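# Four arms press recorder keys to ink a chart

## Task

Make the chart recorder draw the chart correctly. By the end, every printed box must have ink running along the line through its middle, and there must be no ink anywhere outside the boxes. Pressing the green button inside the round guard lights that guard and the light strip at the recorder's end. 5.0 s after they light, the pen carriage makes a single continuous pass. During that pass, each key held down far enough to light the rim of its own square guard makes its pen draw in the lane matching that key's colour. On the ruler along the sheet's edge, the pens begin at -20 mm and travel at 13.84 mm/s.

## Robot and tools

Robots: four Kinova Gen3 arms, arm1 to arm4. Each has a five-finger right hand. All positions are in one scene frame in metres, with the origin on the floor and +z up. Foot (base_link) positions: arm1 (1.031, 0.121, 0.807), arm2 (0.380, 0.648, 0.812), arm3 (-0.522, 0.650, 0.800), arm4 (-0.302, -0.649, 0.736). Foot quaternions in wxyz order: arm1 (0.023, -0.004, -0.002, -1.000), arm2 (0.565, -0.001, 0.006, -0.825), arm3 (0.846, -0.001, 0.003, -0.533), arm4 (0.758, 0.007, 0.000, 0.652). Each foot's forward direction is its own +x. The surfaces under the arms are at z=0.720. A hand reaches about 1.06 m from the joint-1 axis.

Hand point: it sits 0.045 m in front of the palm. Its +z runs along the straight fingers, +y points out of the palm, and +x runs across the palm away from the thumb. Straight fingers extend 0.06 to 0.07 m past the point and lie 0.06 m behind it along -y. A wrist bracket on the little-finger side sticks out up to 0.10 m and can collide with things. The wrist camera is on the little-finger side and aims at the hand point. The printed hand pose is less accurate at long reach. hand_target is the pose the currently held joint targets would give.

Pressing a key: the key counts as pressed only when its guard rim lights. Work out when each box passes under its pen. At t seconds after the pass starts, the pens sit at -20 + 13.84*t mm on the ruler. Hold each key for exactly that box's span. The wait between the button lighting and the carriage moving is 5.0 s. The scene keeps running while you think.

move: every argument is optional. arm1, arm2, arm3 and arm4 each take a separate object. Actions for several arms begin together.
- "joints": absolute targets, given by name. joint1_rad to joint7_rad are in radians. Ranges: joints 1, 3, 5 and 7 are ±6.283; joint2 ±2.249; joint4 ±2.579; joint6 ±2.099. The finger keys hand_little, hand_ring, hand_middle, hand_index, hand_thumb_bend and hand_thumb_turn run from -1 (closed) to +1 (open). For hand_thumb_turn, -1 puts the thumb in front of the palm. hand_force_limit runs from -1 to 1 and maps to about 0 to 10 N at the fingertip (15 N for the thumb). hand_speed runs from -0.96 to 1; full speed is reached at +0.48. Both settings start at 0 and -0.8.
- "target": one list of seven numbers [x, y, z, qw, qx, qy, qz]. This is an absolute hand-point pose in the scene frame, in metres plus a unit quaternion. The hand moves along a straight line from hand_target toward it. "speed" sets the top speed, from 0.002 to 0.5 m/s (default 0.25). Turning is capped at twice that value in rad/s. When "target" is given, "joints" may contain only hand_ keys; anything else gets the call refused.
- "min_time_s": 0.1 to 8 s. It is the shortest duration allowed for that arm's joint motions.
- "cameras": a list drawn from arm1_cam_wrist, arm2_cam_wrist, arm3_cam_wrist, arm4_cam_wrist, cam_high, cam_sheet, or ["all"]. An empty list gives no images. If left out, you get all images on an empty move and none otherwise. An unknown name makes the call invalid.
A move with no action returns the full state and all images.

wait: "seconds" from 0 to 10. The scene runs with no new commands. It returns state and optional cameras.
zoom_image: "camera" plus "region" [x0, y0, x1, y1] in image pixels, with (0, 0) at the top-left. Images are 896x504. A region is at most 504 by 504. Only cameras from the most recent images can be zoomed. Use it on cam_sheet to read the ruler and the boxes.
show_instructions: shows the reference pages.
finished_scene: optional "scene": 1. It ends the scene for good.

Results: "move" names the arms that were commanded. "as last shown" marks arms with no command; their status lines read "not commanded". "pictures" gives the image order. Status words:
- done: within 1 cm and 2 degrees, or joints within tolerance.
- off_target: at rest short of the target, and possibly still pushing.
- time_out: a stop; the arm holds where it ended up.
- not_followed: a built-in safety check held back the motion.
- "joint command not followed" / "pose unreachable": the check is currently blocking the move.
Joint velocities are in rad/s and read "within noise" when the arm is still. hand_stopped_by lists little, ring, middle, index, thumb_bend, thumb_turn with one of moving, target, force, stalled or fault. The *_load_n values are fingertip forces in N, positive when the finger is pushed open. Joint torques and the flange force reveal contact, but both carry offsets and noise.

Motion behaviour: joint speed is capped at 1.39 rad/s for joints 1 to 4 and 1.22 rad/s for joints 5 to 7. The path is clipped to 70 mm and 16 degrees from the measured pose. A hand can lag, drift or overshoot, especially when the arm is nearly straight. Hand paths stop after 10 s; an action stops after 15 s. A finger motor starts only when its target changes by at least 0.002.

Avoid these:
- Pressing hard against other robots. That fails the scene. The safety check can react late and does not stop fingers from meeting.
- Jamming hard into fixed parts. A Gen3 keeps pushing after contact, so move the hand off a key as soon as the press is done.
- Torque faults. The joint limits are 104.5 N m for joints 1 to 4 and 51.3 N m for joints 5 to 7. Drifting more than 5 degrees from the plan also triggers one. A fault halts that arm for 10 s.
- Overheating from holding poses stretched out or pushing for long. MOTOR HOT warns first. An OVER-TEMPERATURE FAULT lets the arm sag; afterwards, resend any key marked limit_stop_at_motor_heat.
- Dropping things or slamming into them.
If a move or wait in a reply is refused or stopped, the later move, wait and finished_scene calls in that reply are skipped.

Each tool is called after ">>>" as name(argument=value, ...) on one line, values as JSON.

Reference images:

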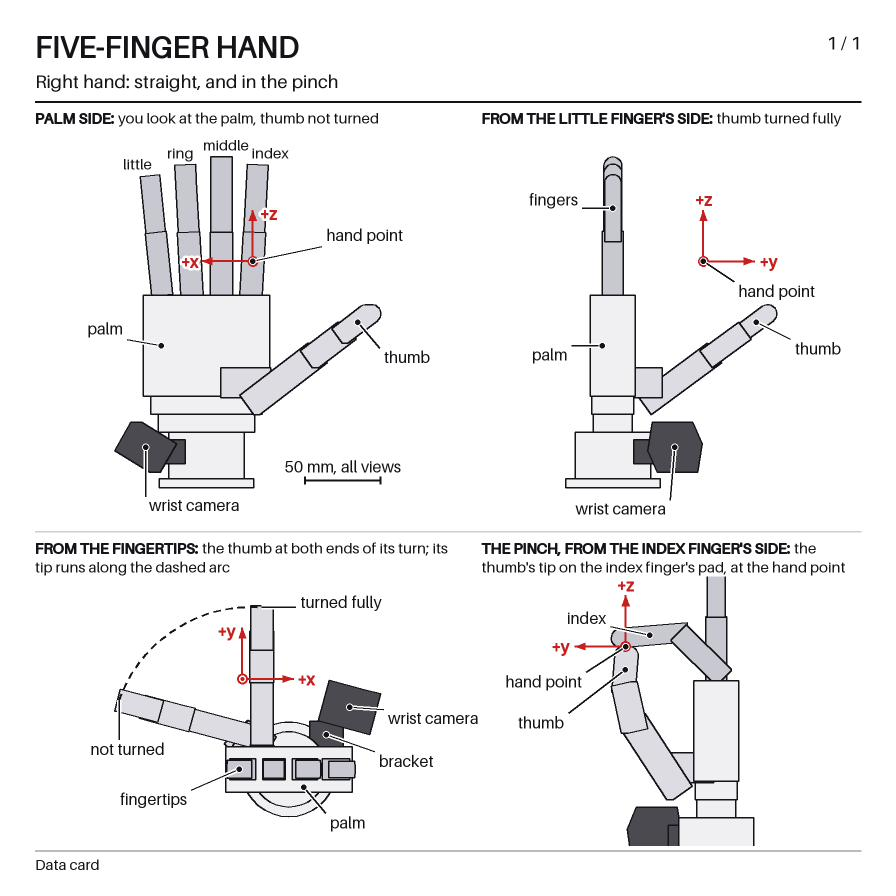

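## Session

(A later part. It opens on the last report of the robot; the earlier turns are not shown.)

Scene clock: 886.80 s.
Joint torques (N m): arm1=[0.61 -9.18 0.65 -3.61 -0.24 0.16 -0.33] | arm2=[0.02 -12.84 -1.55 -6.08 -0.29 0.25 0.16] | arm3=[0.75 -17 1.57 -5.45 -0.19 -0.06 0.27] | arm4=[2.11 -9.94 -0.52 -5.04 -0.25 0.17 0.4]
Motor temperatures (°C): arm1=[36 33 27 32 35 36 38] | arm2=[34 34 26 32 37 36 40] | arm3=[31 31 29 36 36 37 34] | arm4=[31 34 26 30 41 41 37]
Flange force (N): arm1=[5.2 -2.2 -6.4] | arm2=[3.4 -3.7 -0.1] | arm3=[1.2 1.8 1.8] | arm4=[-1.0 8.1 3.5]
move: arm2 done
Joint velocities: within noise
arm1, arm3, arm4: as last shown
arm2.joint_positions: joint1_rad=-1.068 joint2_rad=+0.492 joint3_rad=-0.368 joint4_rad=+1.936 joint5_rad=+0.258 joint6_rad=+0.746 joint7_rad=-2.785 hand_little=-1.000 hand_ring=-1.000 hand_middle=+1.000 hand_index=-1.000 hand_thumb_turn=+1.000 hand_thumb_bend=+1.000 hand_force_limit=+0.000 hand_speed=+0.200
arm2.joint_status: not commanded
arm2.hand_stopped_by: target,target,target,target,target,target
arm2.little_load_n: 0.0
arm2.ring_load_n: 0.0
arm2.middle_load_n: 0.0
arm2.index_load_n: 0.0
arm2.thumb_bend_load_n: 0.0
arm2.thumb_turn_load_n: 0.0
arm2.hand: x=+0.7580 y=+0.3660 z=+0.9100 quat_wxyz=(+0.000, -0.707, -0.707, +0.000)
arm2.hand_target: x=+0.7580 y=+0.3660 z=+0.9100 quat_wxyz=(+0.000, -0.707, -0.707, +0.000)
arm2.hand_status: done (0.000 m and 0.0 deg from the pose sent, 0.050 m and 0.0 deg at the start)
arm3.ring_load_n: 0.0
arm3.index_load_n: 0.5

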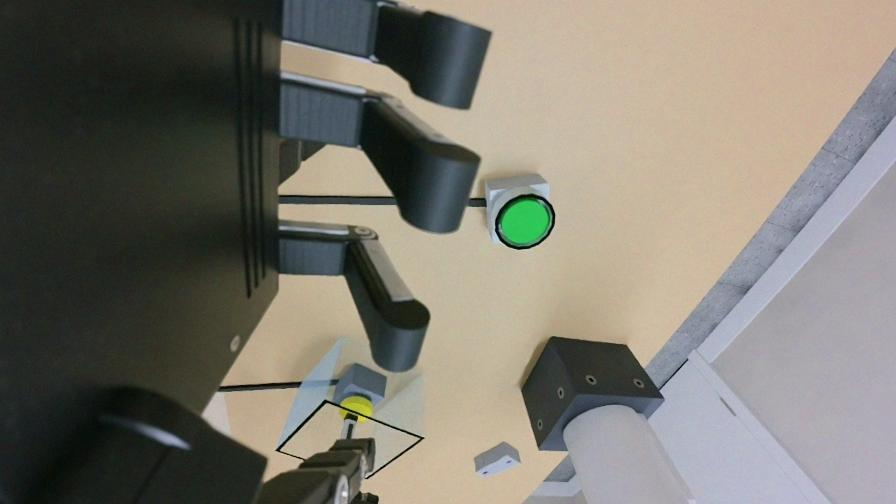

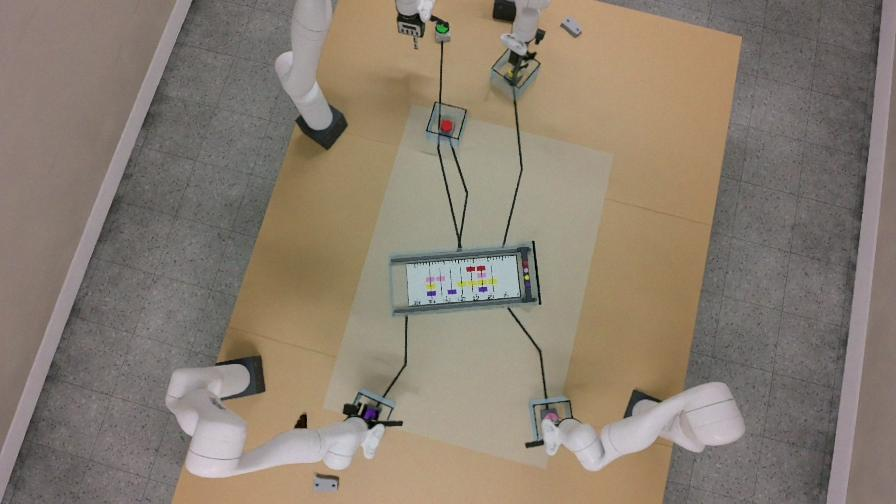

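>>> move(arm2={"target": [0.905, 0.310, 0.91, 0, -0.7071, -0.7071, 0], "speed": 0.2}, cameras=[])

>>> move(arm2={"target": [0.905, 0.310, 0.87, 0, -0.7071, -0.7071, 0], "speed": 0.1}, cameras=["arm2_cam_wrist", "cam_high", "arm1_cam_wrist"])

>>> zoom_image(camera="arm2_cam_wrist", region=[260, 60, 420, 220])

>>> zoom_image(camera="cam_high", region=[390, 0, 550, 110])

Scene clock: 934.93 s.
Joint torques (N m): arm1=[0.61 -9.11 0.68 -3.59 -0.23 0.17 -0.38] | arm2=[-0.01 -18.42 -2.01 -7.5 -0.28 0.27 0.15] | arm3=[0.74 -17.01 1.56 -5.45 -0.17 -0.07 0.27] | arm4=[2.14 -9.97 -0.52 -4.99 -0.24 0.13 0.4]
Motor temperatures (°C): arm1=[36 33 27 32 35 35 38] | arm2=[34 34 26 32 37 36 40] | arm3=[31 31 29 36 35 37 34] | arm4=[31 34 26 30 41 41 37]
Flange force (N): arm1=[5.2 -2.4 -6.5] | arm2=[4.1 -5.8 -0.3] | arm3=[1.2 1.7 1.8] | arm4=[-1.3 8.2 3.5]
move: arm2 done
Joint velocities: within noise
arm1, arm3, arm4: as last shown
arm2.joint_positions: joint1_rad=-1.215 joint2_rad=+0.766 joint3_rad=-0.342 joint4_rad=+1.378 joint5_rad=+0.280 joint6_rad=+1.033 joint7_rad=-2.809 hand_little=-1.000 hand_ring=-1.000 hand_middle=+1.000 hand_index=-1.000 hand_thumb_turn=+1.000 hand_thumb_bend=+1.000 hand_force_limit=+0.000 hand_speed=+0.200
arm2.joint_status: not commanded
arm2.hand_stopped_by: target,target,target,target,target,target
arm2.little_load_n: 0.0
arm2.ring_load_n: 0.0
arm2.middle_load_n: 0.0
arm2.index_load_n: 0.0
arm2.thumb_bend_load_n: 0.0
arm2.thumb_turn_load_n: 0.5
arm2.hand: x=+0.9050 y=+0.3100 z=+0.9100 quat_wxyz=(+0.000, -0.707, -0.707, +0.000)
arm2.hand_target: x=+0.9050 y=+0.3100 z=+0.9100 quat_wxyz=(+0.000, -0.707, -0.707, +0.000)
arm2.hand_status: done (0.000 m and 0.0 deg from the pose sent, 0.157 m and 0.0 deg at the start)
arm3.index_load_n: 0.0
arm3.thumb_bend_load_n: -0.5

Scene clock: 935.90 s.
Joint torques (N m): arm1=[0.59 -9.15 0.67 -3.61 -0.24 0.15 -0.37] | arm2=[-0.02 -18.71 -2.07 -7.05 -0.29 0.28 0.14] | arm3=[0.7 -17 1.59 -5.44 -0.19 -0.05 0.27] | arm4=[2.18 -9.94 -0.56 -5.03 -0.24 0.14 0.37]
Motor temperatures (°C): arm1=[36 33 27 32 35 35 38] | arm2=[34 34 26 32 37 36 40] | arm3=[31 31 29 36 35 37 34] | arm4=[31 34 26 30 41 41 37]
Flange force (N): arm1=[5.2 -2.4 -6.5] | arm2=[4.0 -5.7 -0.8] | arm3=[1.2 1.6 1.8] | arm4=[-1.1 8.2 3.6]
move: arm2 done
Joint velocities: within noise
arm1, arm3, arm4: as last shown
arm1.index_load_n: 0.0
arm2.joint_positions: joint1_rad=-1.221 joint2_rad=+0.821 joint3_rad=-0.328 joint4_rad=+1.414 joint5_rad=+0.301 joint6_rad=+0.944 joint7_rad=-2.826 hand_little=-1.000 hand_ring=-1.000 hand_middle=+1.000 hand_index=-1.000 hand_thumb_turn=+1.000 hand_thumb_bend=+1.000 hand_force_limit=+0.000 hand_speed=+0.200
arm2.joint_status: not commanded
arm2.hand_stopped_by: target,target,target,target,target,target
arm2.little_load_n: 0.0
arm2.ring_load_n: 0.0
arm2.middle_load_n: 0.0
arm2.index_load_n: 0.0
arm2.thumb_bend_load_n: -0.5
arm2.thumb_turn_load_n: 0.0
arm2.hand: x=+0.9050 y=+0.3100 z=+0.8700 quat_wxyz=(+0.000, -0.707, -0.707, +0.000)
arm2.hand_target: x=+0.9050 y=+0.3100 z=+0.8700 quat_wxyz=(+0.000, -0.707, -0.707, +0.000)
arm2.hand_status: done (0.000 m and 0.0 deg from the pose sent, 0.040 m and 0.0 deg at the start)
arm3.index_load_n: 0.5
arm3.thumb_bend_load_n: 0.0
arm4.thumb_bend_load_n: -0.5
pictures: arm1_cam_wrist, arm2_cam_wrist, cam_high

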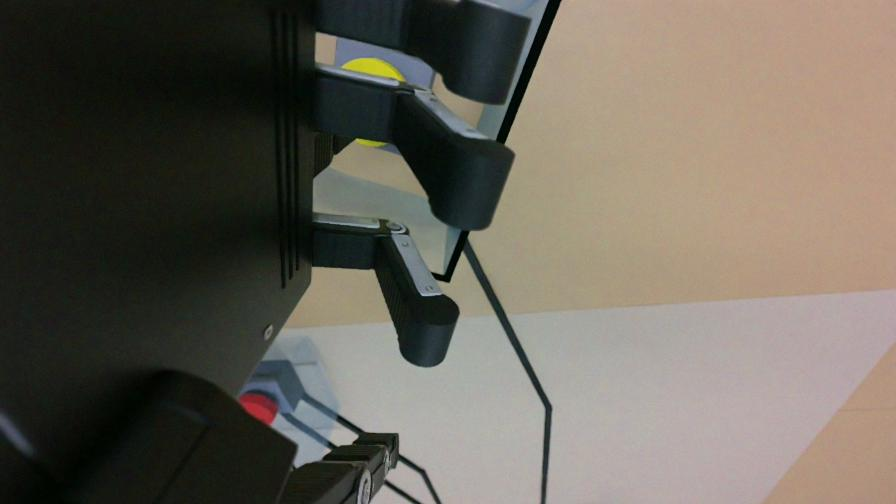

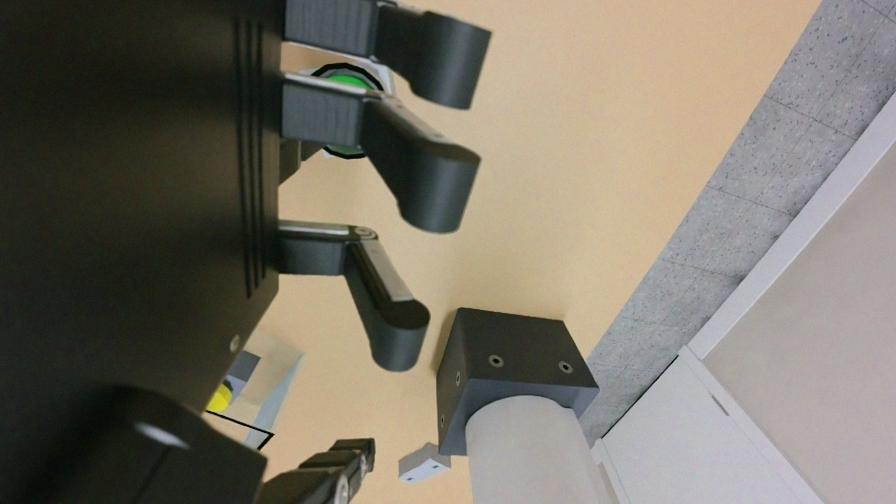

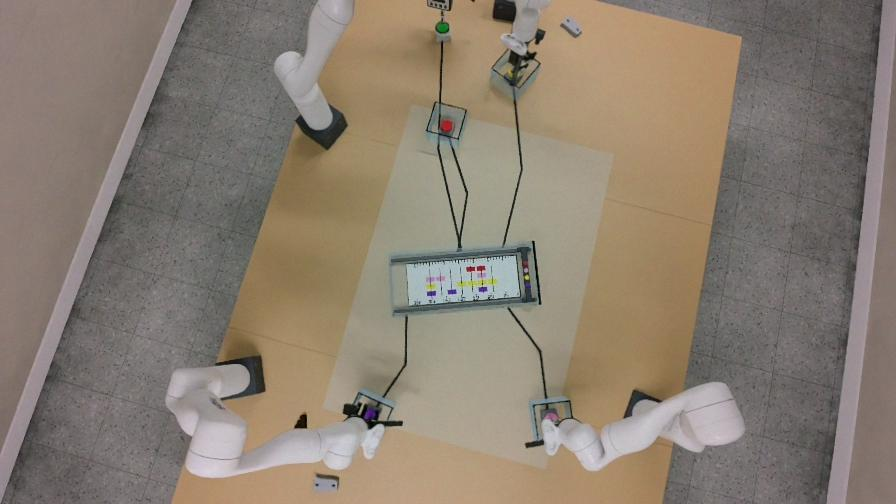

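Scaled by 3.150.

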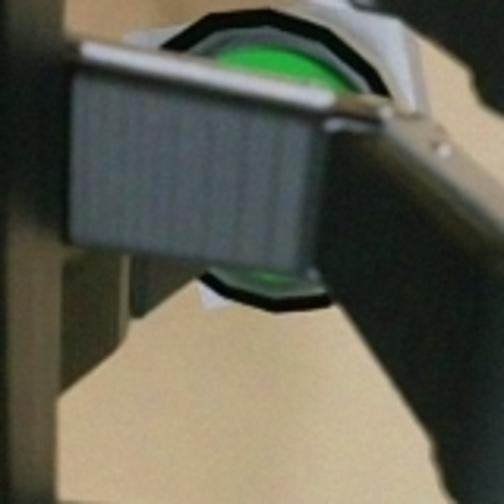

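Scaled by 3.150.

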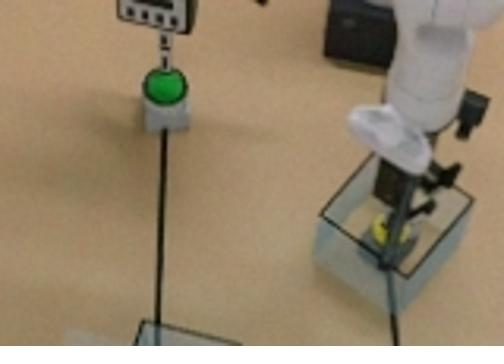

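>>> move(arm2={"target": [0.9035, 0.3125, 0.855, 0, -0.7071, -0.7071, 0], "speed": 0.05}, cameras=["arm2_cam_wrist", "cam_high"])

>>> zoom_image(camera="arm2_cam_wrist", region=[260, 60, 420, 220])

>>> zoom_image(camera="cam_high", region=[400, 0, 480, 60])

Scene clock: 993.70 s.
Joint torques (N m): arm1=[0.58 -9.12 0.65 -3.6 -0.23 0.17 -0.33] | arm2=[-0.02 -18.74 -2.01 -6.86 -0.29 0.27 0.15] | arm3=[0.72 -17 1.58 -5.46 -0.17 -0.09 0.28] | arm4=[2.14 -9.92 -0.5 -4.99 -0.23 0.15 0.4]
Motor temperatures (°C): arm1=[36 33 27 32 35 35 38] | arm2=[34 34 26 32 36 36 40] | arm3=[31 31 29 36 35 36 34] | arm4=[31 34 26 30 41 41 37]
Flange force (N): arm1=[5.2 -2.3 -6.5] | arm2=[4.0 -5.6 -1.1] | arm3=[1.2 1.7 1.8] | arm4=[-1.1 8.2 3.3]
move: arm2 done
Joint velocities: within noise
arm1.joint_positions: joint1_rad=-0.401 joint2_rad=+0.490 joint3_rad=+0.139 joint4_rad=+2.322 joint5_rad=-0.189 joint6_rad=+0.349 joint7_rad=-2.067 hand_little=-1.000 hand_ring=-1.000 hand_middle=+1.000 hand_index=-1.000 hand_thumb_turn=+1.000 hand_thumb_bend=+1.000 hand_force_limit=+0.000 hand_speed=+0.200
arm1.joint_status: not commanded
arm1.hand_stopped_by: target,target,target,target,target,target
arm1.little_load_n: 0.0
arm1.ring_load_n: 0.0
arm1.middle_load_n: 0.0
arm1.index_load_n: 0.0
arm1.thumb_bend_load_n: 0.0
arm1.thumb_turn_load_n: 0.0
arm1.hand: x=+0.6930 y=-0.0006 z=+0.8480 quat_wxyz=(+0.000, -0.985, +0.174, +0.000)
arm1.hand_target: x=+0.6930 y=-0.0006 z=+0.8480 quat_wxyz=(+0.000, -0.985, +0.174, +0.000)
arm1.hand_status: not commanded
arm2.joint_positions: joint1_rad=-1.225 joint2_rad=+0.839 joint3_rad=-0.322 joint4_rad=+1.435 joint5_rad=+0.309 joint6_rad=+0.906 joint7_rad=-2.837 hand_little=-1.000 hand_ring=-1.000 hand_middle=+1.000 hand_index=-1.000 hand_thumb_turn=+1.000 hand_thumb_bend=+1.000 hand_force_limit=+0.000 hand_speed=+0.200
arm2.joint_status: not commanded
arm2.hand_stopped_by: target,target,target,target,target,target
arm2.little_load_n: 0.0
arm2.ring_load_n: 0.0
arm2.middle_load_n: 0.5
arm2.index_load_n: 0.0
arm2.thumb_bend_load_n: 0.0
arm2.thumb_turn_load_n: 0.0
arm2.hand: x=+0.9035 y=+0.3125 z=+0.8550 quat_wxyz=(+0.000, -0.707, -0.707, +0.000)
arm2.hand_target: x=+0.9035 y=+0.3125 z=+0.8550 quat_wxyz=(+0.000, -0.707, -0.707, +0.000)
arm2.hand_status: done (0.000 m and 0.0 deg from the pose sent, 0.015 m and 0.0 deg at the start)
arm3.joint_positions: joint1_rad=+0.380 joint2_rad=+0.633 joint3_rad=+0.047 joint4_rad=+1.877 joint5_rad=-0.056 joint6_rad=+0.631 joint7_rad=-1.704 hand_little=-1.000 hand_ring=-1.000 hand_middle=+1.000 hand_index=-1.000 hand_thumb_turn=+1.000 hand_thumb_bend=+1.000 hand_force_limit=+0.000 hand_speed=+0.200
arm3.joint_status: not commanded
arm3.hand_stopped_by: target,target,target,target,target,target
arm3.little_load_n: 0.0
arm3.ring_load_n: 0.0
arm3.middle_load_n: 0.0
arm3.index_load_n: 0.0
arm3.thumb_bend_load_n: 0.0
arm3.thumb_turn_load_n: 0.0
arm3.hand: x=-0.4746 y=+0.1752 z=+0.8480 quat_wxyz=(+0.000, -0.758, -0.652, +0.000)
arm3.hand_target: x=-0.4746 y=+0.1752 z=+0.8480 quat_wxyz=(+0.000, -0.758, -0.652, +0.000)
arm3.hand_status: not commanded
arm4.joint_positions: joint1_rad=+0.108 joint2_rad=+0.418 joint3_rad=-0.792 joint4_rad=+2.167 joint5_rad=+0.449 joint6_rad=+0.738 joint7_rad=-2.020 hand_little=-1.000 hand_ring=-1.000 hand_middle=+1.000 hand_index=-1.000 hand_thumb_turn=+1.000 hand_thumb_bend=+1.000 hand_force_limit=+0.000 hand_speed=+0.200
arm4.joint_status: not commanded
arm4.hand_stopped_by: target,target,target,target,target,target
arm4.little_load_n: 0.0
arm4.ring_load_n: 0.0
arm4.middle_load_n: 0.0
arm4.index_load_n: 0.0
arm4.thumb_bend_load_n: 0.0
arm4.thumb_turn_load_n: 0.0
arm4.hand: x=-0.4544 y=-0.3402 z=+0.8480 quat_wxyz=(+0.000, +0.829, -0.559, +0.000)
arm4.hand_target: x=-0.4544 y=-0.3402 z=+0.8480 quat_wxyz=(+0.000, +0.829, -0.559, +0.000)
arm4.hand_status: not commanded

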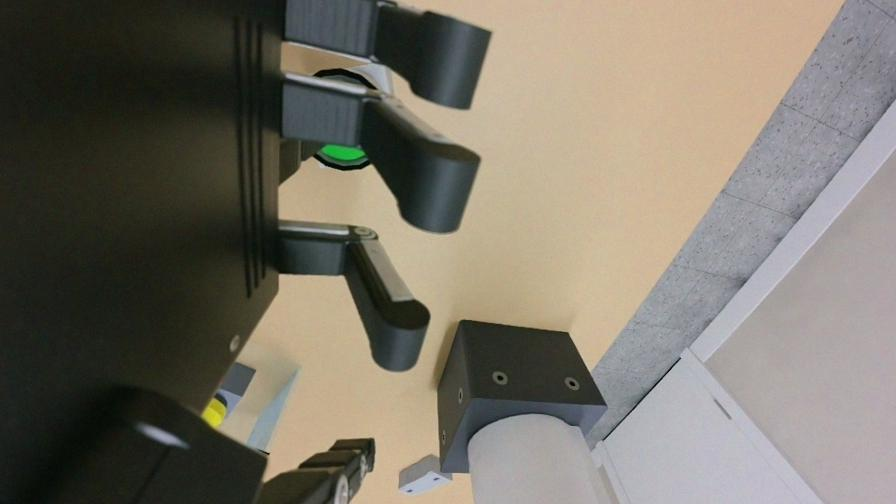

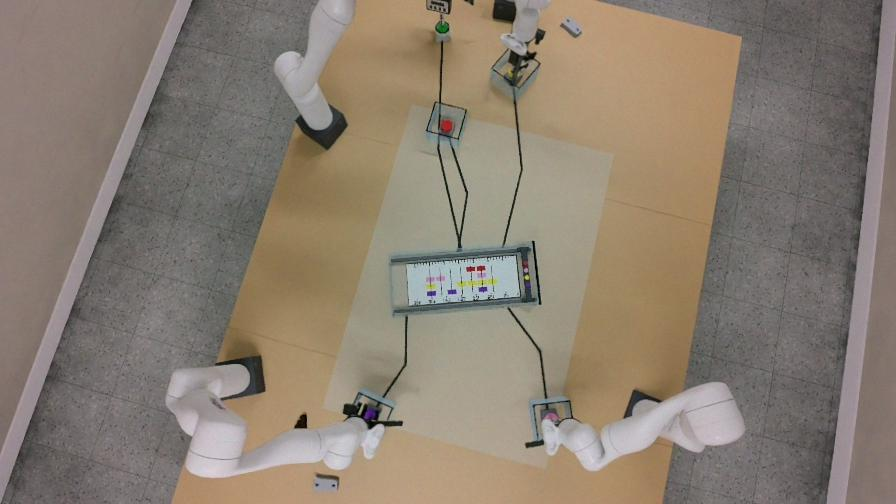

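Scaled by 3.150.

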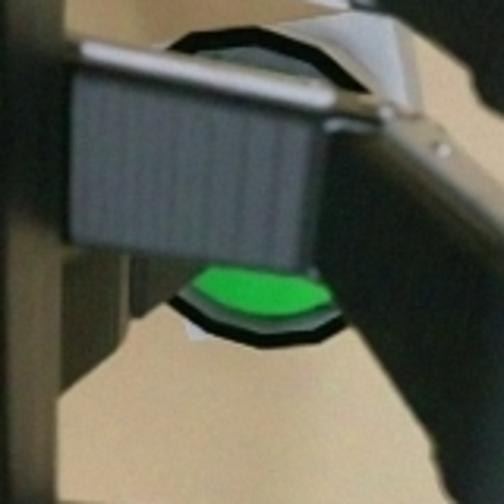

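Scaled by 6.300.

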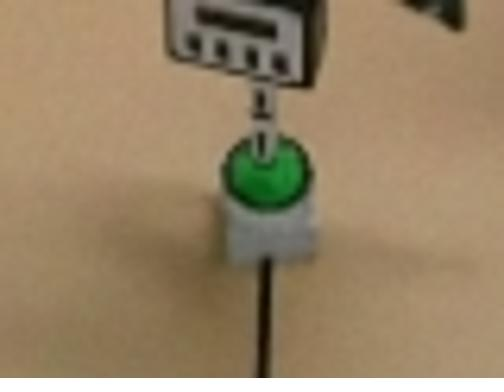

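>>> move(arm2={"target": [0.9035, 0.3125, 0.849, 0, -0.7071, -0.7071, 0], "speed": 0.05}, cameras=["cam_high"])

>>> zoom_image(camera="cam_high", region=[400, 0, 480, 60])

Scene clock: 1016.90 s.
Joint torques (N m): arm1=[0.61 -9.15 0.65 -3.58 -0.24 0.14 -0.35] | arm2=[-0.02 -18.77 -2.06 -6.79 -0.26 0.26 0.13] | arm3=[0.72 -16.98 1.58 -5.48 -0.17 -0.08 0.3] | arm4=[2.11 -9.93 -0.47 -5.02 -0.23 0.13 0.36]
Motor temperatures (°C): arm1=[36 33 27 32 35 35 38] | arm2=[34 34 26 32 36 36 40] | arm3=[31 31 29 36 35 36 34] | arm4=[31 34 26 30 41 41 37]
Flange force (N): arm1=[5.1 -2.2 -6.6] | arm2=[4.0 -5.6 -1.2] | arm3=[1.3 1.7 1.8] | arm4=[-1.0 8.0 3.2]
move: arm2 done
Joint velocities: within noise
arm1, arm3, arm4: as last shown
arm2.joint_positions: joint1_rad=-1.227 joint2_rad=+0.848 joint3_rad=-0.320 joint4_rad=+1.439 joint5_rad=+0.313 joint6_rad=+0.893 joint7_rad=-2.839 hand_little=-1.000 hand_ring=-1.000 hand_middle=+1.000 hand_index=-1.000 hand_thumb_turn=+1.000 hand_thumb_bend=+1.000 hand_force_limit=+0.000 hand_speed=+0.200
arm2.joint_status: not commanded
arm2.hand_stopped_by: target,target,target,target,target,target
arm2.little_load_n: 0.0
arm2.ring_load_n: 0.0
arm2.middle_load_n: 0.0
arm2.index_load_n: 0.0
arm2.thumb_bend_load_n: 0.0
arm2.thumb_turn_load_n: 0.0
arm2.hand: x=+0.9035 y=+0.3125 z=+0.8490 quat_wxyz=(+0.000, -0.707, -0.707, +0.000)
arm2.hand_target: x=+0.9035 y=+0.3125 z=+0.8490 quat_wxyz=(+0.000, -0.707, -0.707, +0.000)
arm2.hand_status: done (0.000 m and 0.0 deg from the pose sent, 0.006 m and 0.0 deg at the start)
arm3.thumb_bend_load_n: -0.5

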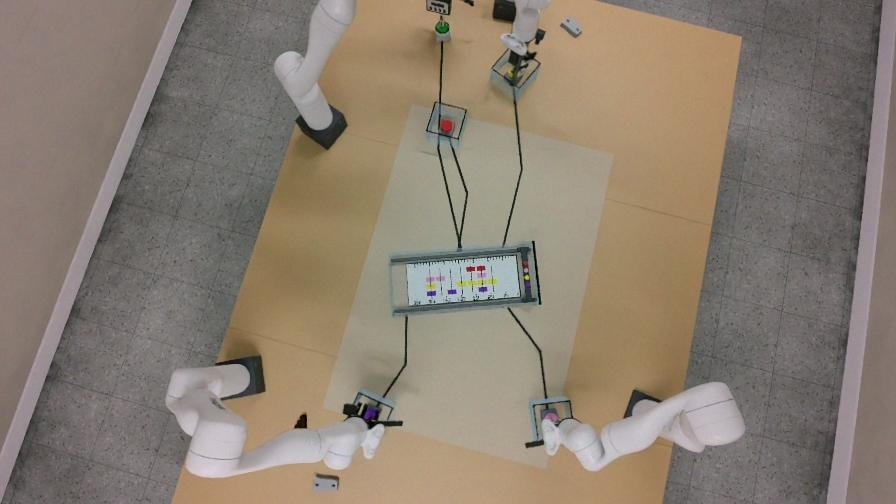

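Scaled by 6.300.

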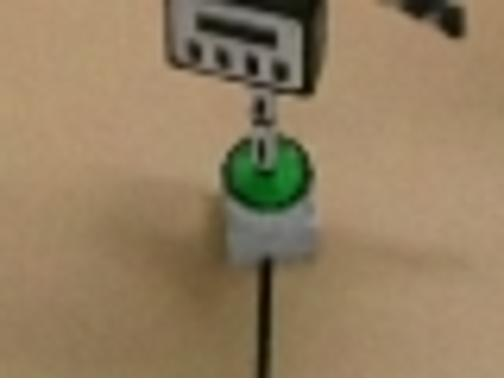

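>>> move(arm2={"target": [0.9035, 0.3125, 0.847, 0, -0.7071, -0.7071, 0], "speed": 0.05})

Scene clock: 1026.60 s.
Joint torques (N m): arm1=[0.61 -9.18 0.67 -3.59 -0.26 0.16 -0.34] | arm2=[-0.05 -18.79 -2.08 -6.77 -0.28 0.26 0.16] | arm3=[0.7 -16.99 1.59 -5.47 -0.18 -0.08 0.27] | arm4=[2.11 -9.92 -0.48 -5.07 -0.25 0.13 0.36]
Motor temperatures (°C): arm1=[36 33 27 32 35 35 38] | arm2=[34 34 26 32 36 36 40] | arm3=[31 31 29 36 35 36 34] | arm4=[31 34 26 30 41 41 37]
Flange force (N): arm1=[5.1 -2.2 -6.4] | arm2=[4.0 -5.7 -1.2] | arm3=[1.2 1.6 1.8] | arm4=[-0.9 8.0 3.3]
move: arm2 done
Joint velocities: within noise
arm1, arm3, arm4: as last shown
arm2.joint_positions: joint1_rad=-1.227 joint2_rad=+0.851 joint3_rad=-0.319 joint4_rad=+1.440 joint5_rad=+0.314 joint6_rad=+0.889 joint7_rad=-2.840 hand_little=-1.000 hand_ring=-1.000 hand_middle=+1.000 hand_index=-1.000 hand_thumb_turn=+1.000 hand_thumb_bend=+1.000 hand_force_limit=+0.000 hand_speed=+0.200
arm2.joint_status: not commanded
arm2.hand_stopped_by: target,target,target,target,target,target
arm2.little_load_n: 0.0
arm2.ring_load_n: 0.0
arm2.middle_load_n: 0.0
arm2.index_load_n: 0.0
arm2.thumb_bend_load_n: -0.5
arm2.thumb_turn_load_n: 0.0
arm2.hand: x=+0.9035 y=+0.3125 z=+0.8470 quat_wxyz=(+0.000, -0.707, -0.707, +0.000)
arm2.hand_target: x=+0.9035 y=+0.3125 z=+0.8470 quat_wxyz=(+0.000, -0.707, -0.707, +0.000)
arm2.hand_status: done (0.000 m and 0.0 deg from the pose sent, 0.002 m and 0.0 deg at the start)
arm3.thumb_bend_load_n: 0.0
arm3.thumb_turn_load_n: 0.5
arm4.little_load_n: 0.5
pictures: none

>>> move(arm2={"target": [0.9035, 0.3125, 0.845, 0, -0.7071, -0.7071, 0], "speed": 0.05})

Scene clock: 1030.63 s.
Joint torques (N m): arm1=[0.6 -9.13 0.65 -3.6 -0.25 0.16 -0.33] | arm2=[-0.02 -18.83 -2.01 -6.74 -0.26 0.27 0.12] | arm3=[0.75 -17 1.6 -5.46 -0.17 -0.08 0.28] | arm4=[2.2 -9.9 -0.54 -5.01 -0.24 0.13 0.34]
Motor temperatures (°C): arm1=[36 33 27 32 35 35 38] | arm2=[34 34 26 32 36 36 40] | arm3=[31 31 29 36 35 36 34] | arm4=[31 34 26 30 41 41 37]
Flange force (N): arm1=[5.2 -2.3 -6.6] | arm2=[3.9 -5.6 -1.2] | arm3=[1.2 1.7 1.8] | arm4=[-1.2 8.2 3.3]
move: arm2 done
Joint velocities: within noise
arm1, arm3, arm4: as last shown
arm2.joint_positions: joint1_rad=-1.228 joint2_rad=+0.854 joint3_rad=-0.318 joint4_rad=+1.441 joint5_rad=+0.315 joint6_rad=+0.885 joint7_rad=-2.841 hand_little=-1.000 hand_ring=-1.000 hand_middle=+1.000 hand_index=-1.000 hand_thumb_turn=+1.000 hand_thumb_bend=+1.000 hand_force_limit=+0.000 hand_speed=+0.200
arm2.joint_status: not commanded
arm2.hand_stopped_by: target,target,target,target,target,target
arm2.little_load_n: 0.0
arm2.ring_load_n: 0.0
arm2.middle_load_n: 0.0
arm2.index_load_n: 0.0
arm2.thumb_bend_load_n: 0.0
arm2.thumb_turn_load_n: 0.0
arm2.hand: x=+0.9035 y=+0.3125 z=+0.8450 quat_wxyz=(+0.000, -0.707, -0.707, +0.000)
arm2.hand_target: x=+0.9035 y=+0.3125 z=+0.8450 quat_wxyz=(+0.000, -0.707, -0.707, +0.000)
arm2.hand_status: done (0.000 m and 0.0 deg from the pose sent, 0.002 m and 0.0 deg at the start)
arm3.thumb_turn_load_n: 0.0
arm4.little_load_n: 0.0
pictures: none

>>> move(arm2={"target": [0.9035, 0.3125, 0.843, 0, -0.7071, -0.7071, 0], "speed": 0.05})

Scene clock: 1033.97 s.
Joint torques (N m): arm1=[0.62 -9.17 0.7 -3.63 -0.25 0.13 -0.34] | arm2=[-0.03 -18.84 -2.01 -6.76 -0.25 0.24 0.14] | arm3=[0.69 -17.02 1.59 -5.48 -0.2 -0.08 0.28] | arm4=[2.17 -9.96 -0.48 -5.01 -0.24 0.16 0.35]
Motor temperatures (°C): arm1=[36 33 27 32 35 35 38] | arm2=[34 34 26 32 36 36 40] | arm3=[31 31 29 36 35 36 34] | arm4=[31 34 26 30 41 41 37]
Flange force (N): arm1=[5.3 -2.2 -6.5] | arm2=[4.0 -5.7 -1.3] | arm3=[1.2 1.6 1.8] | arm4=[-1.1 8.1 3.4]
move: arm2 done
Joint velocities: within noise
arm1, arm3, arm4: as last shown
arm2.joint_positions: joint1_rad=-1.228 joint2_rad=+0.857 joint3_rad=-0.317 joint4_rad=+1.442 joint5_rad=+0.316 joint6_rad=+0.881 joint7_rad=-2.842 hand_little=-1.000 hand_ring=-1.000 hand_middle=+1.000 hand_index=-1.000 hand_thumb_turn=+1.000 hand_thumb_bend=+1.000 hand_force_limit=+0.000 hand_speed=+0.200
arm2.joint_status: not commanded
arm2.hand_stopped_by: target,target,target,target,target,target
arm2.little_load_n: 0.0
arm2.ring_load_n: 0.0
arm2.middle_load_n: 0.0
arm2.index_load_n: 0.0
arm2.thumb_bend_load_n: 0.0
arm2.thumb_turn_load_n: 0.0
arm2.hand: x=+0.9035 y=+0.3125 z=+0.8430 quat_wxyz=(+0.000, -0.707, -0.707, +0.000)
arm2.hand_target: x=+0.9035 y=+0.3125 z=+0.8430 quat_wxyz=(+0.000, -0.707, -0.707, +0.000)
arm2.hand_status: done (0.000 m and 0.0 deg from the pose sent, 0.002 m and 0.0 deg at the start)
arm3.little_load_n: 0.5
pictures: none

>>> move(arm2={"target": [0.9035, 0.3125, 0.841, 0, -0.7071, -0.7071, 0], "speed": 0.05})

Scene clock: 1039.73 s.
Joint torques (N m): arm1=[0.59 -9.16 0.68 -3.61 -0.22 0.18 -0.33] | arm2=[0.01 -18.83 -2.01 -6.71 -0.28 0.27 0.14] | arm3=[0.74 -17.01 1.56 -5.43 -0.19 -0.08 0.27] | arm4=[2.15 -9.98 -0.5 -5.05 -0.22 0.13 0.39]
Motor temperatures (°C): arm1=[36 33 27 32 35 35 38] | arm2=[34 34 26 31 36 36 40] | arm3=[31 31 29 36 35 36 34] | arm4=[31 34 26 30 41 41 37]
Flange force (N): arm1=[5.3 -2.3 -6.3] | arm2=[4.0 -5.6 -1.3] | arm3=[1.1 1.7 1.8] | arm4=[-1.1 8.2 3.5]
move: arm2 done
Joint velocities: within noise
arm1, arm3, arm4: as last shown
arm1.index_load_n: 0.5
arm1.thumb_bend_load_n: -0.5
arm2.joint_positions: joint1_rad=-1.228 joint2_rad=+0.860 joint3_rad=-0.316 joint4_rad=+1.443 joint5_rad=+0.317 joint6_rad=+0.877 joint7_rad=-2.843 hand_little=-1.000 hand_ring=-1.000 hand_middle=+1.000 hand_index=-1.000 hand_thumb_turn=+1.000 hand_thumb_bend=+1.000 hand_force_limit=+0.000 hand_speed=+0.200
arm2.joint_status: not commanded
arm2.hand_stopped_by: target,target,target,target,target,target
arm2.little_load_n: 0.0
arm2.ring_load_n: 0.0
arm2.middle_load_n: 0.0
arm2.index_load_n: 0.0
arm2.thumb_bend_load_n: -0.5
arm2.thumb_turn_load_n: 0.0
arm2.hand: x=+0.9035 y=+0.3125 z=+0.8410 quat_wxyz=(+0.000, -0.707, -0.707, +0.000)
arm2.hand_target: x=+0.9035 y=+0.3125 z=+0.8410 quat_wxyz=(+0.000, -0.707, -0.707, +0.000)
arm2.hand_status: done (0.000 m and 0.0 deg from the pose sent, 0.002 m and 0.0 deg at the start)
arm3.little_load_n: 0.0
arm3.index_load_n: 0.5
arm3.thumb_turn_load_n: -0.5
pictures: none

>>> move(arm2={"target": [0.9035, 0.3125, 0.8395, 0, -0.7071, -0.7071, 0], "speed": 0.05}, cameras=["cam_high", "arm2_cam_wrist"])

>>> zoom_image(camera="cam_high", region=[400, 0, 480, 60])

>>> zoom_image(camera="arm2_cam_wrist", region=[260, 60, 420, 220])

Scene clock: 1056.47 s.
Joint torques (N m): arm1=[0.62 -9.15 0.66 -3.6 -0.25 0.16 -0.35] | arm2=[-0.04 -18.84 -1.98 -6.71 -0.28 0.27 0.14] | arm3=[0.69 -17 1.57 -5.44 -0.2 -0.09 0.27] | arm4=[2.21 -9.92 -0.54 -5.02 -0.24 0.14 0.35]
Motor temperatures (°C): arm1=[36 33 27 32 35 35 38] | arm2=[34 34 26 31 36 36 40] | arm3=[31 31 29 36 35 36 34] | arm4=[31 34 26 30 41 41 37]
Flange force (N): arm1=[5.2 -2.2 -6.5] | arm2=[4.0 -5.8 -1.3] | arm3=[1.1 1.6 1.7] | arm4=[-1.2 8.2 3.5]
move: arm2 done
Joint velocities: within noise
arm1, arm3, arm4: as last shown
arm1.index_load_n: 0.0
arm1.thumb_bend_load_n: 0.0
arm2.joint_positions: joint1_rad=-1.229 joint2_rad=+0.862 joint3_rad=-0.316 joint4_rad=+1.444 joint5_rad=+0.318 joint6_rad=+0.874 joint7_rad=-2.843 hand_little=-1.000 hand_ring=-1.000 hand_middle=+1.000 hand_index=-1.000 hand_thumb_turn=+1.000 hand_thumb_bend=+1.000 hand_force_limit=+0.000 hand_speed=+0.200
arm2.joint_status: not commanded
arm2.hand_stopped_by: target,target,target,target,target,target
arm2.little_load_n: 0.0
arm2.ring_load_n: 0.0
arm2.middle_load_n: 0.0
arm2.index_load_n: 0.0
arm2.thumb_bend_load_n: 0.0
arm2.thumb_turn_load_n: 0.5
arm2.hand: x=+0.9035 y=+0.3125 z=+0.8395 quat_wxyz=(+0.000, -0.707, -0.707, +0.000)
arm2.hand_target: x=+0.9035 y=+0.3125 z=+0.8395 quat_wxyz=(+0.000, -0.707, -0.707, +0.000)
arm2.hand_status: done (0.000 m and 0.0 deg from the pose sent, 0.002 m and 0.0 deg at the start)
arm3.index_load_n: 0.0
arm3.thumb_turn_load_n: 0.0
arm4.index_load_n: 0.5
pictures: arm2_cam_wrist, cam_high

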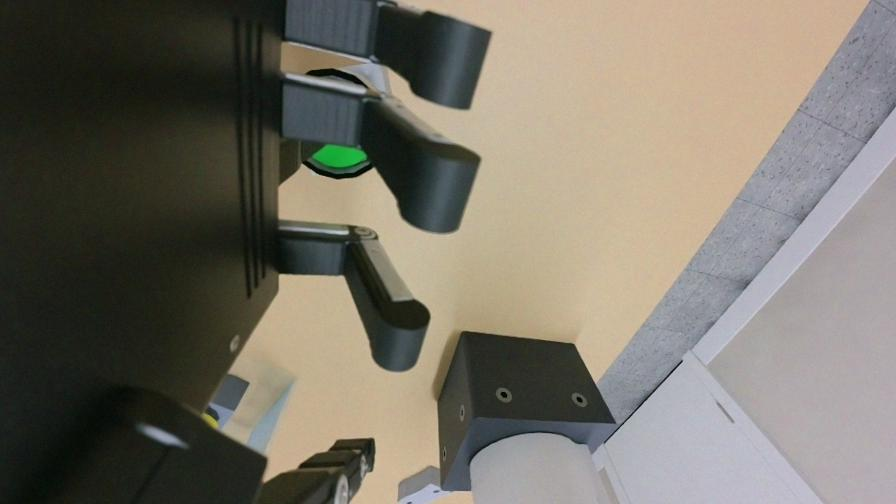

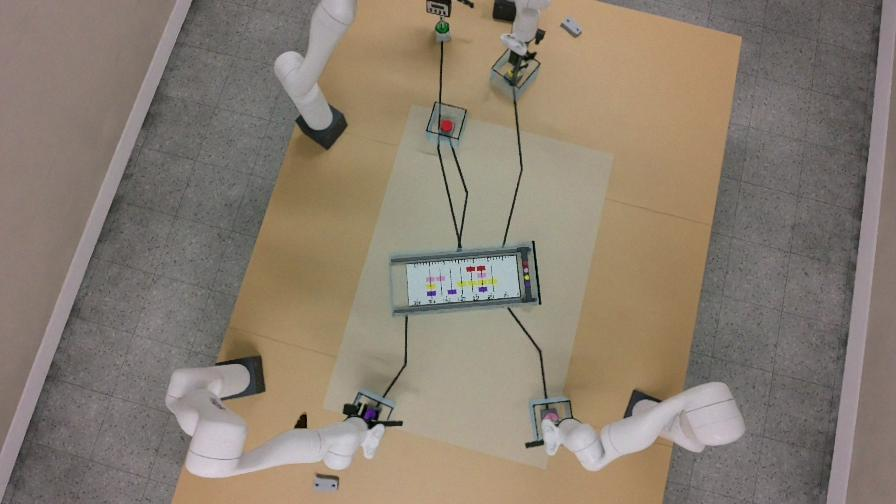

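Scaled by 6.300.

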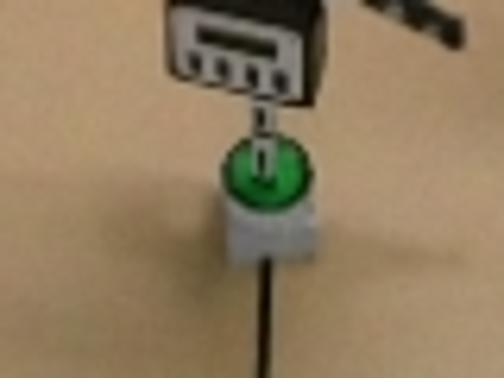

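Scaled by 3.150.

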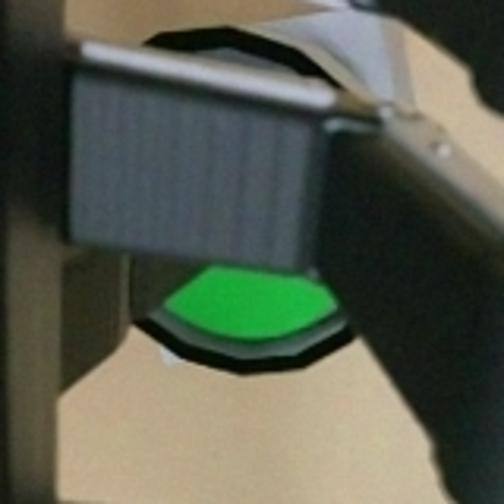

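>>> move(arm2={"target": [0.9035, 0.3125, 0.838, 0, -0.7071, -0.7071, 0], "speed": 0.05})

Scene clock: 1064.57 s.
Joint torques (N m): arm1=[0.62 -9.13 0.69 -3.64 -0.22 0.17 -0.36] | arm2=[0.12 -17.36 -1.69 -6.07 -0.23 0.23 0.16] | arm3=[0.71 -16.98 1.58 -5.47 -0.17 -0.09 0.28] | arm4=[2.14 -9.94 -0.54 -5.02 -0.23 0.12 0.41]
Motor temperatures (°C): arm1=[36 33 27 32 35 35 38] | arm2=[34 34 26 31 36 36 40] | arm3=[31 31 29 36 35 36 34] | arm4=[31 34 26 30 41 41 37]
Flange force (N): arm1=[5.4 -2.4 -6.4] | arm2=[4.2 -5.5 -4.2] | arm3=[1.3 1.7 1.7] | arm4=[-1.2 8.2 3.5]
move: arm2 done
Joint velocities: within noise
arm1, arm3, arm4: as last shown
arm2.joint_positions: joint1_rad=-1.229 joint2_rad=+0.865 joint3_rad=-0.315 joint4_rad=+1.444 joint5_rad=+0.319 joint6_rad=+0.871 joint7_rad=-2.844 hand_little=-1.000 hand_ring=-1.000 hand_middle=+1.000 hand_index=-1.000 hand_thumb_turn=+1.000 hand_thumb_bend=+1.000 hand_force_limit=+0.000 hand_speed=+0.200
arm2.joint_status: not commanded
arm2.hand_stopped_by: target,target,target,target,target,target
arm2.little_load_n: 0.0
arm2.ring_load_n: 0.5
arm2.middle_load_n: 0.0
arm2.index_load_n: 0.0
arm2.thumb_bend_load_n: 0.0
arm2.thumb_turn_load_n: 0.0
arm2.hand: x=+0.9035 y=+0.3125 z=+0.8380 quat_wxyz=(+0.000, -0.707, -0.707, +0.000)
arm2.hand_target: x=+0.9035 y=+0.3125 z=+0.8380 quat_wxyz=(+0.000, -0.707, -0.707, +0.000)
arm2.hand_status: done (0.000 m and 0.0 deg from the pose sent, 0.002 m and 0.0 deg at the start)
arm4.index_load_n: 0.0
pictures: none


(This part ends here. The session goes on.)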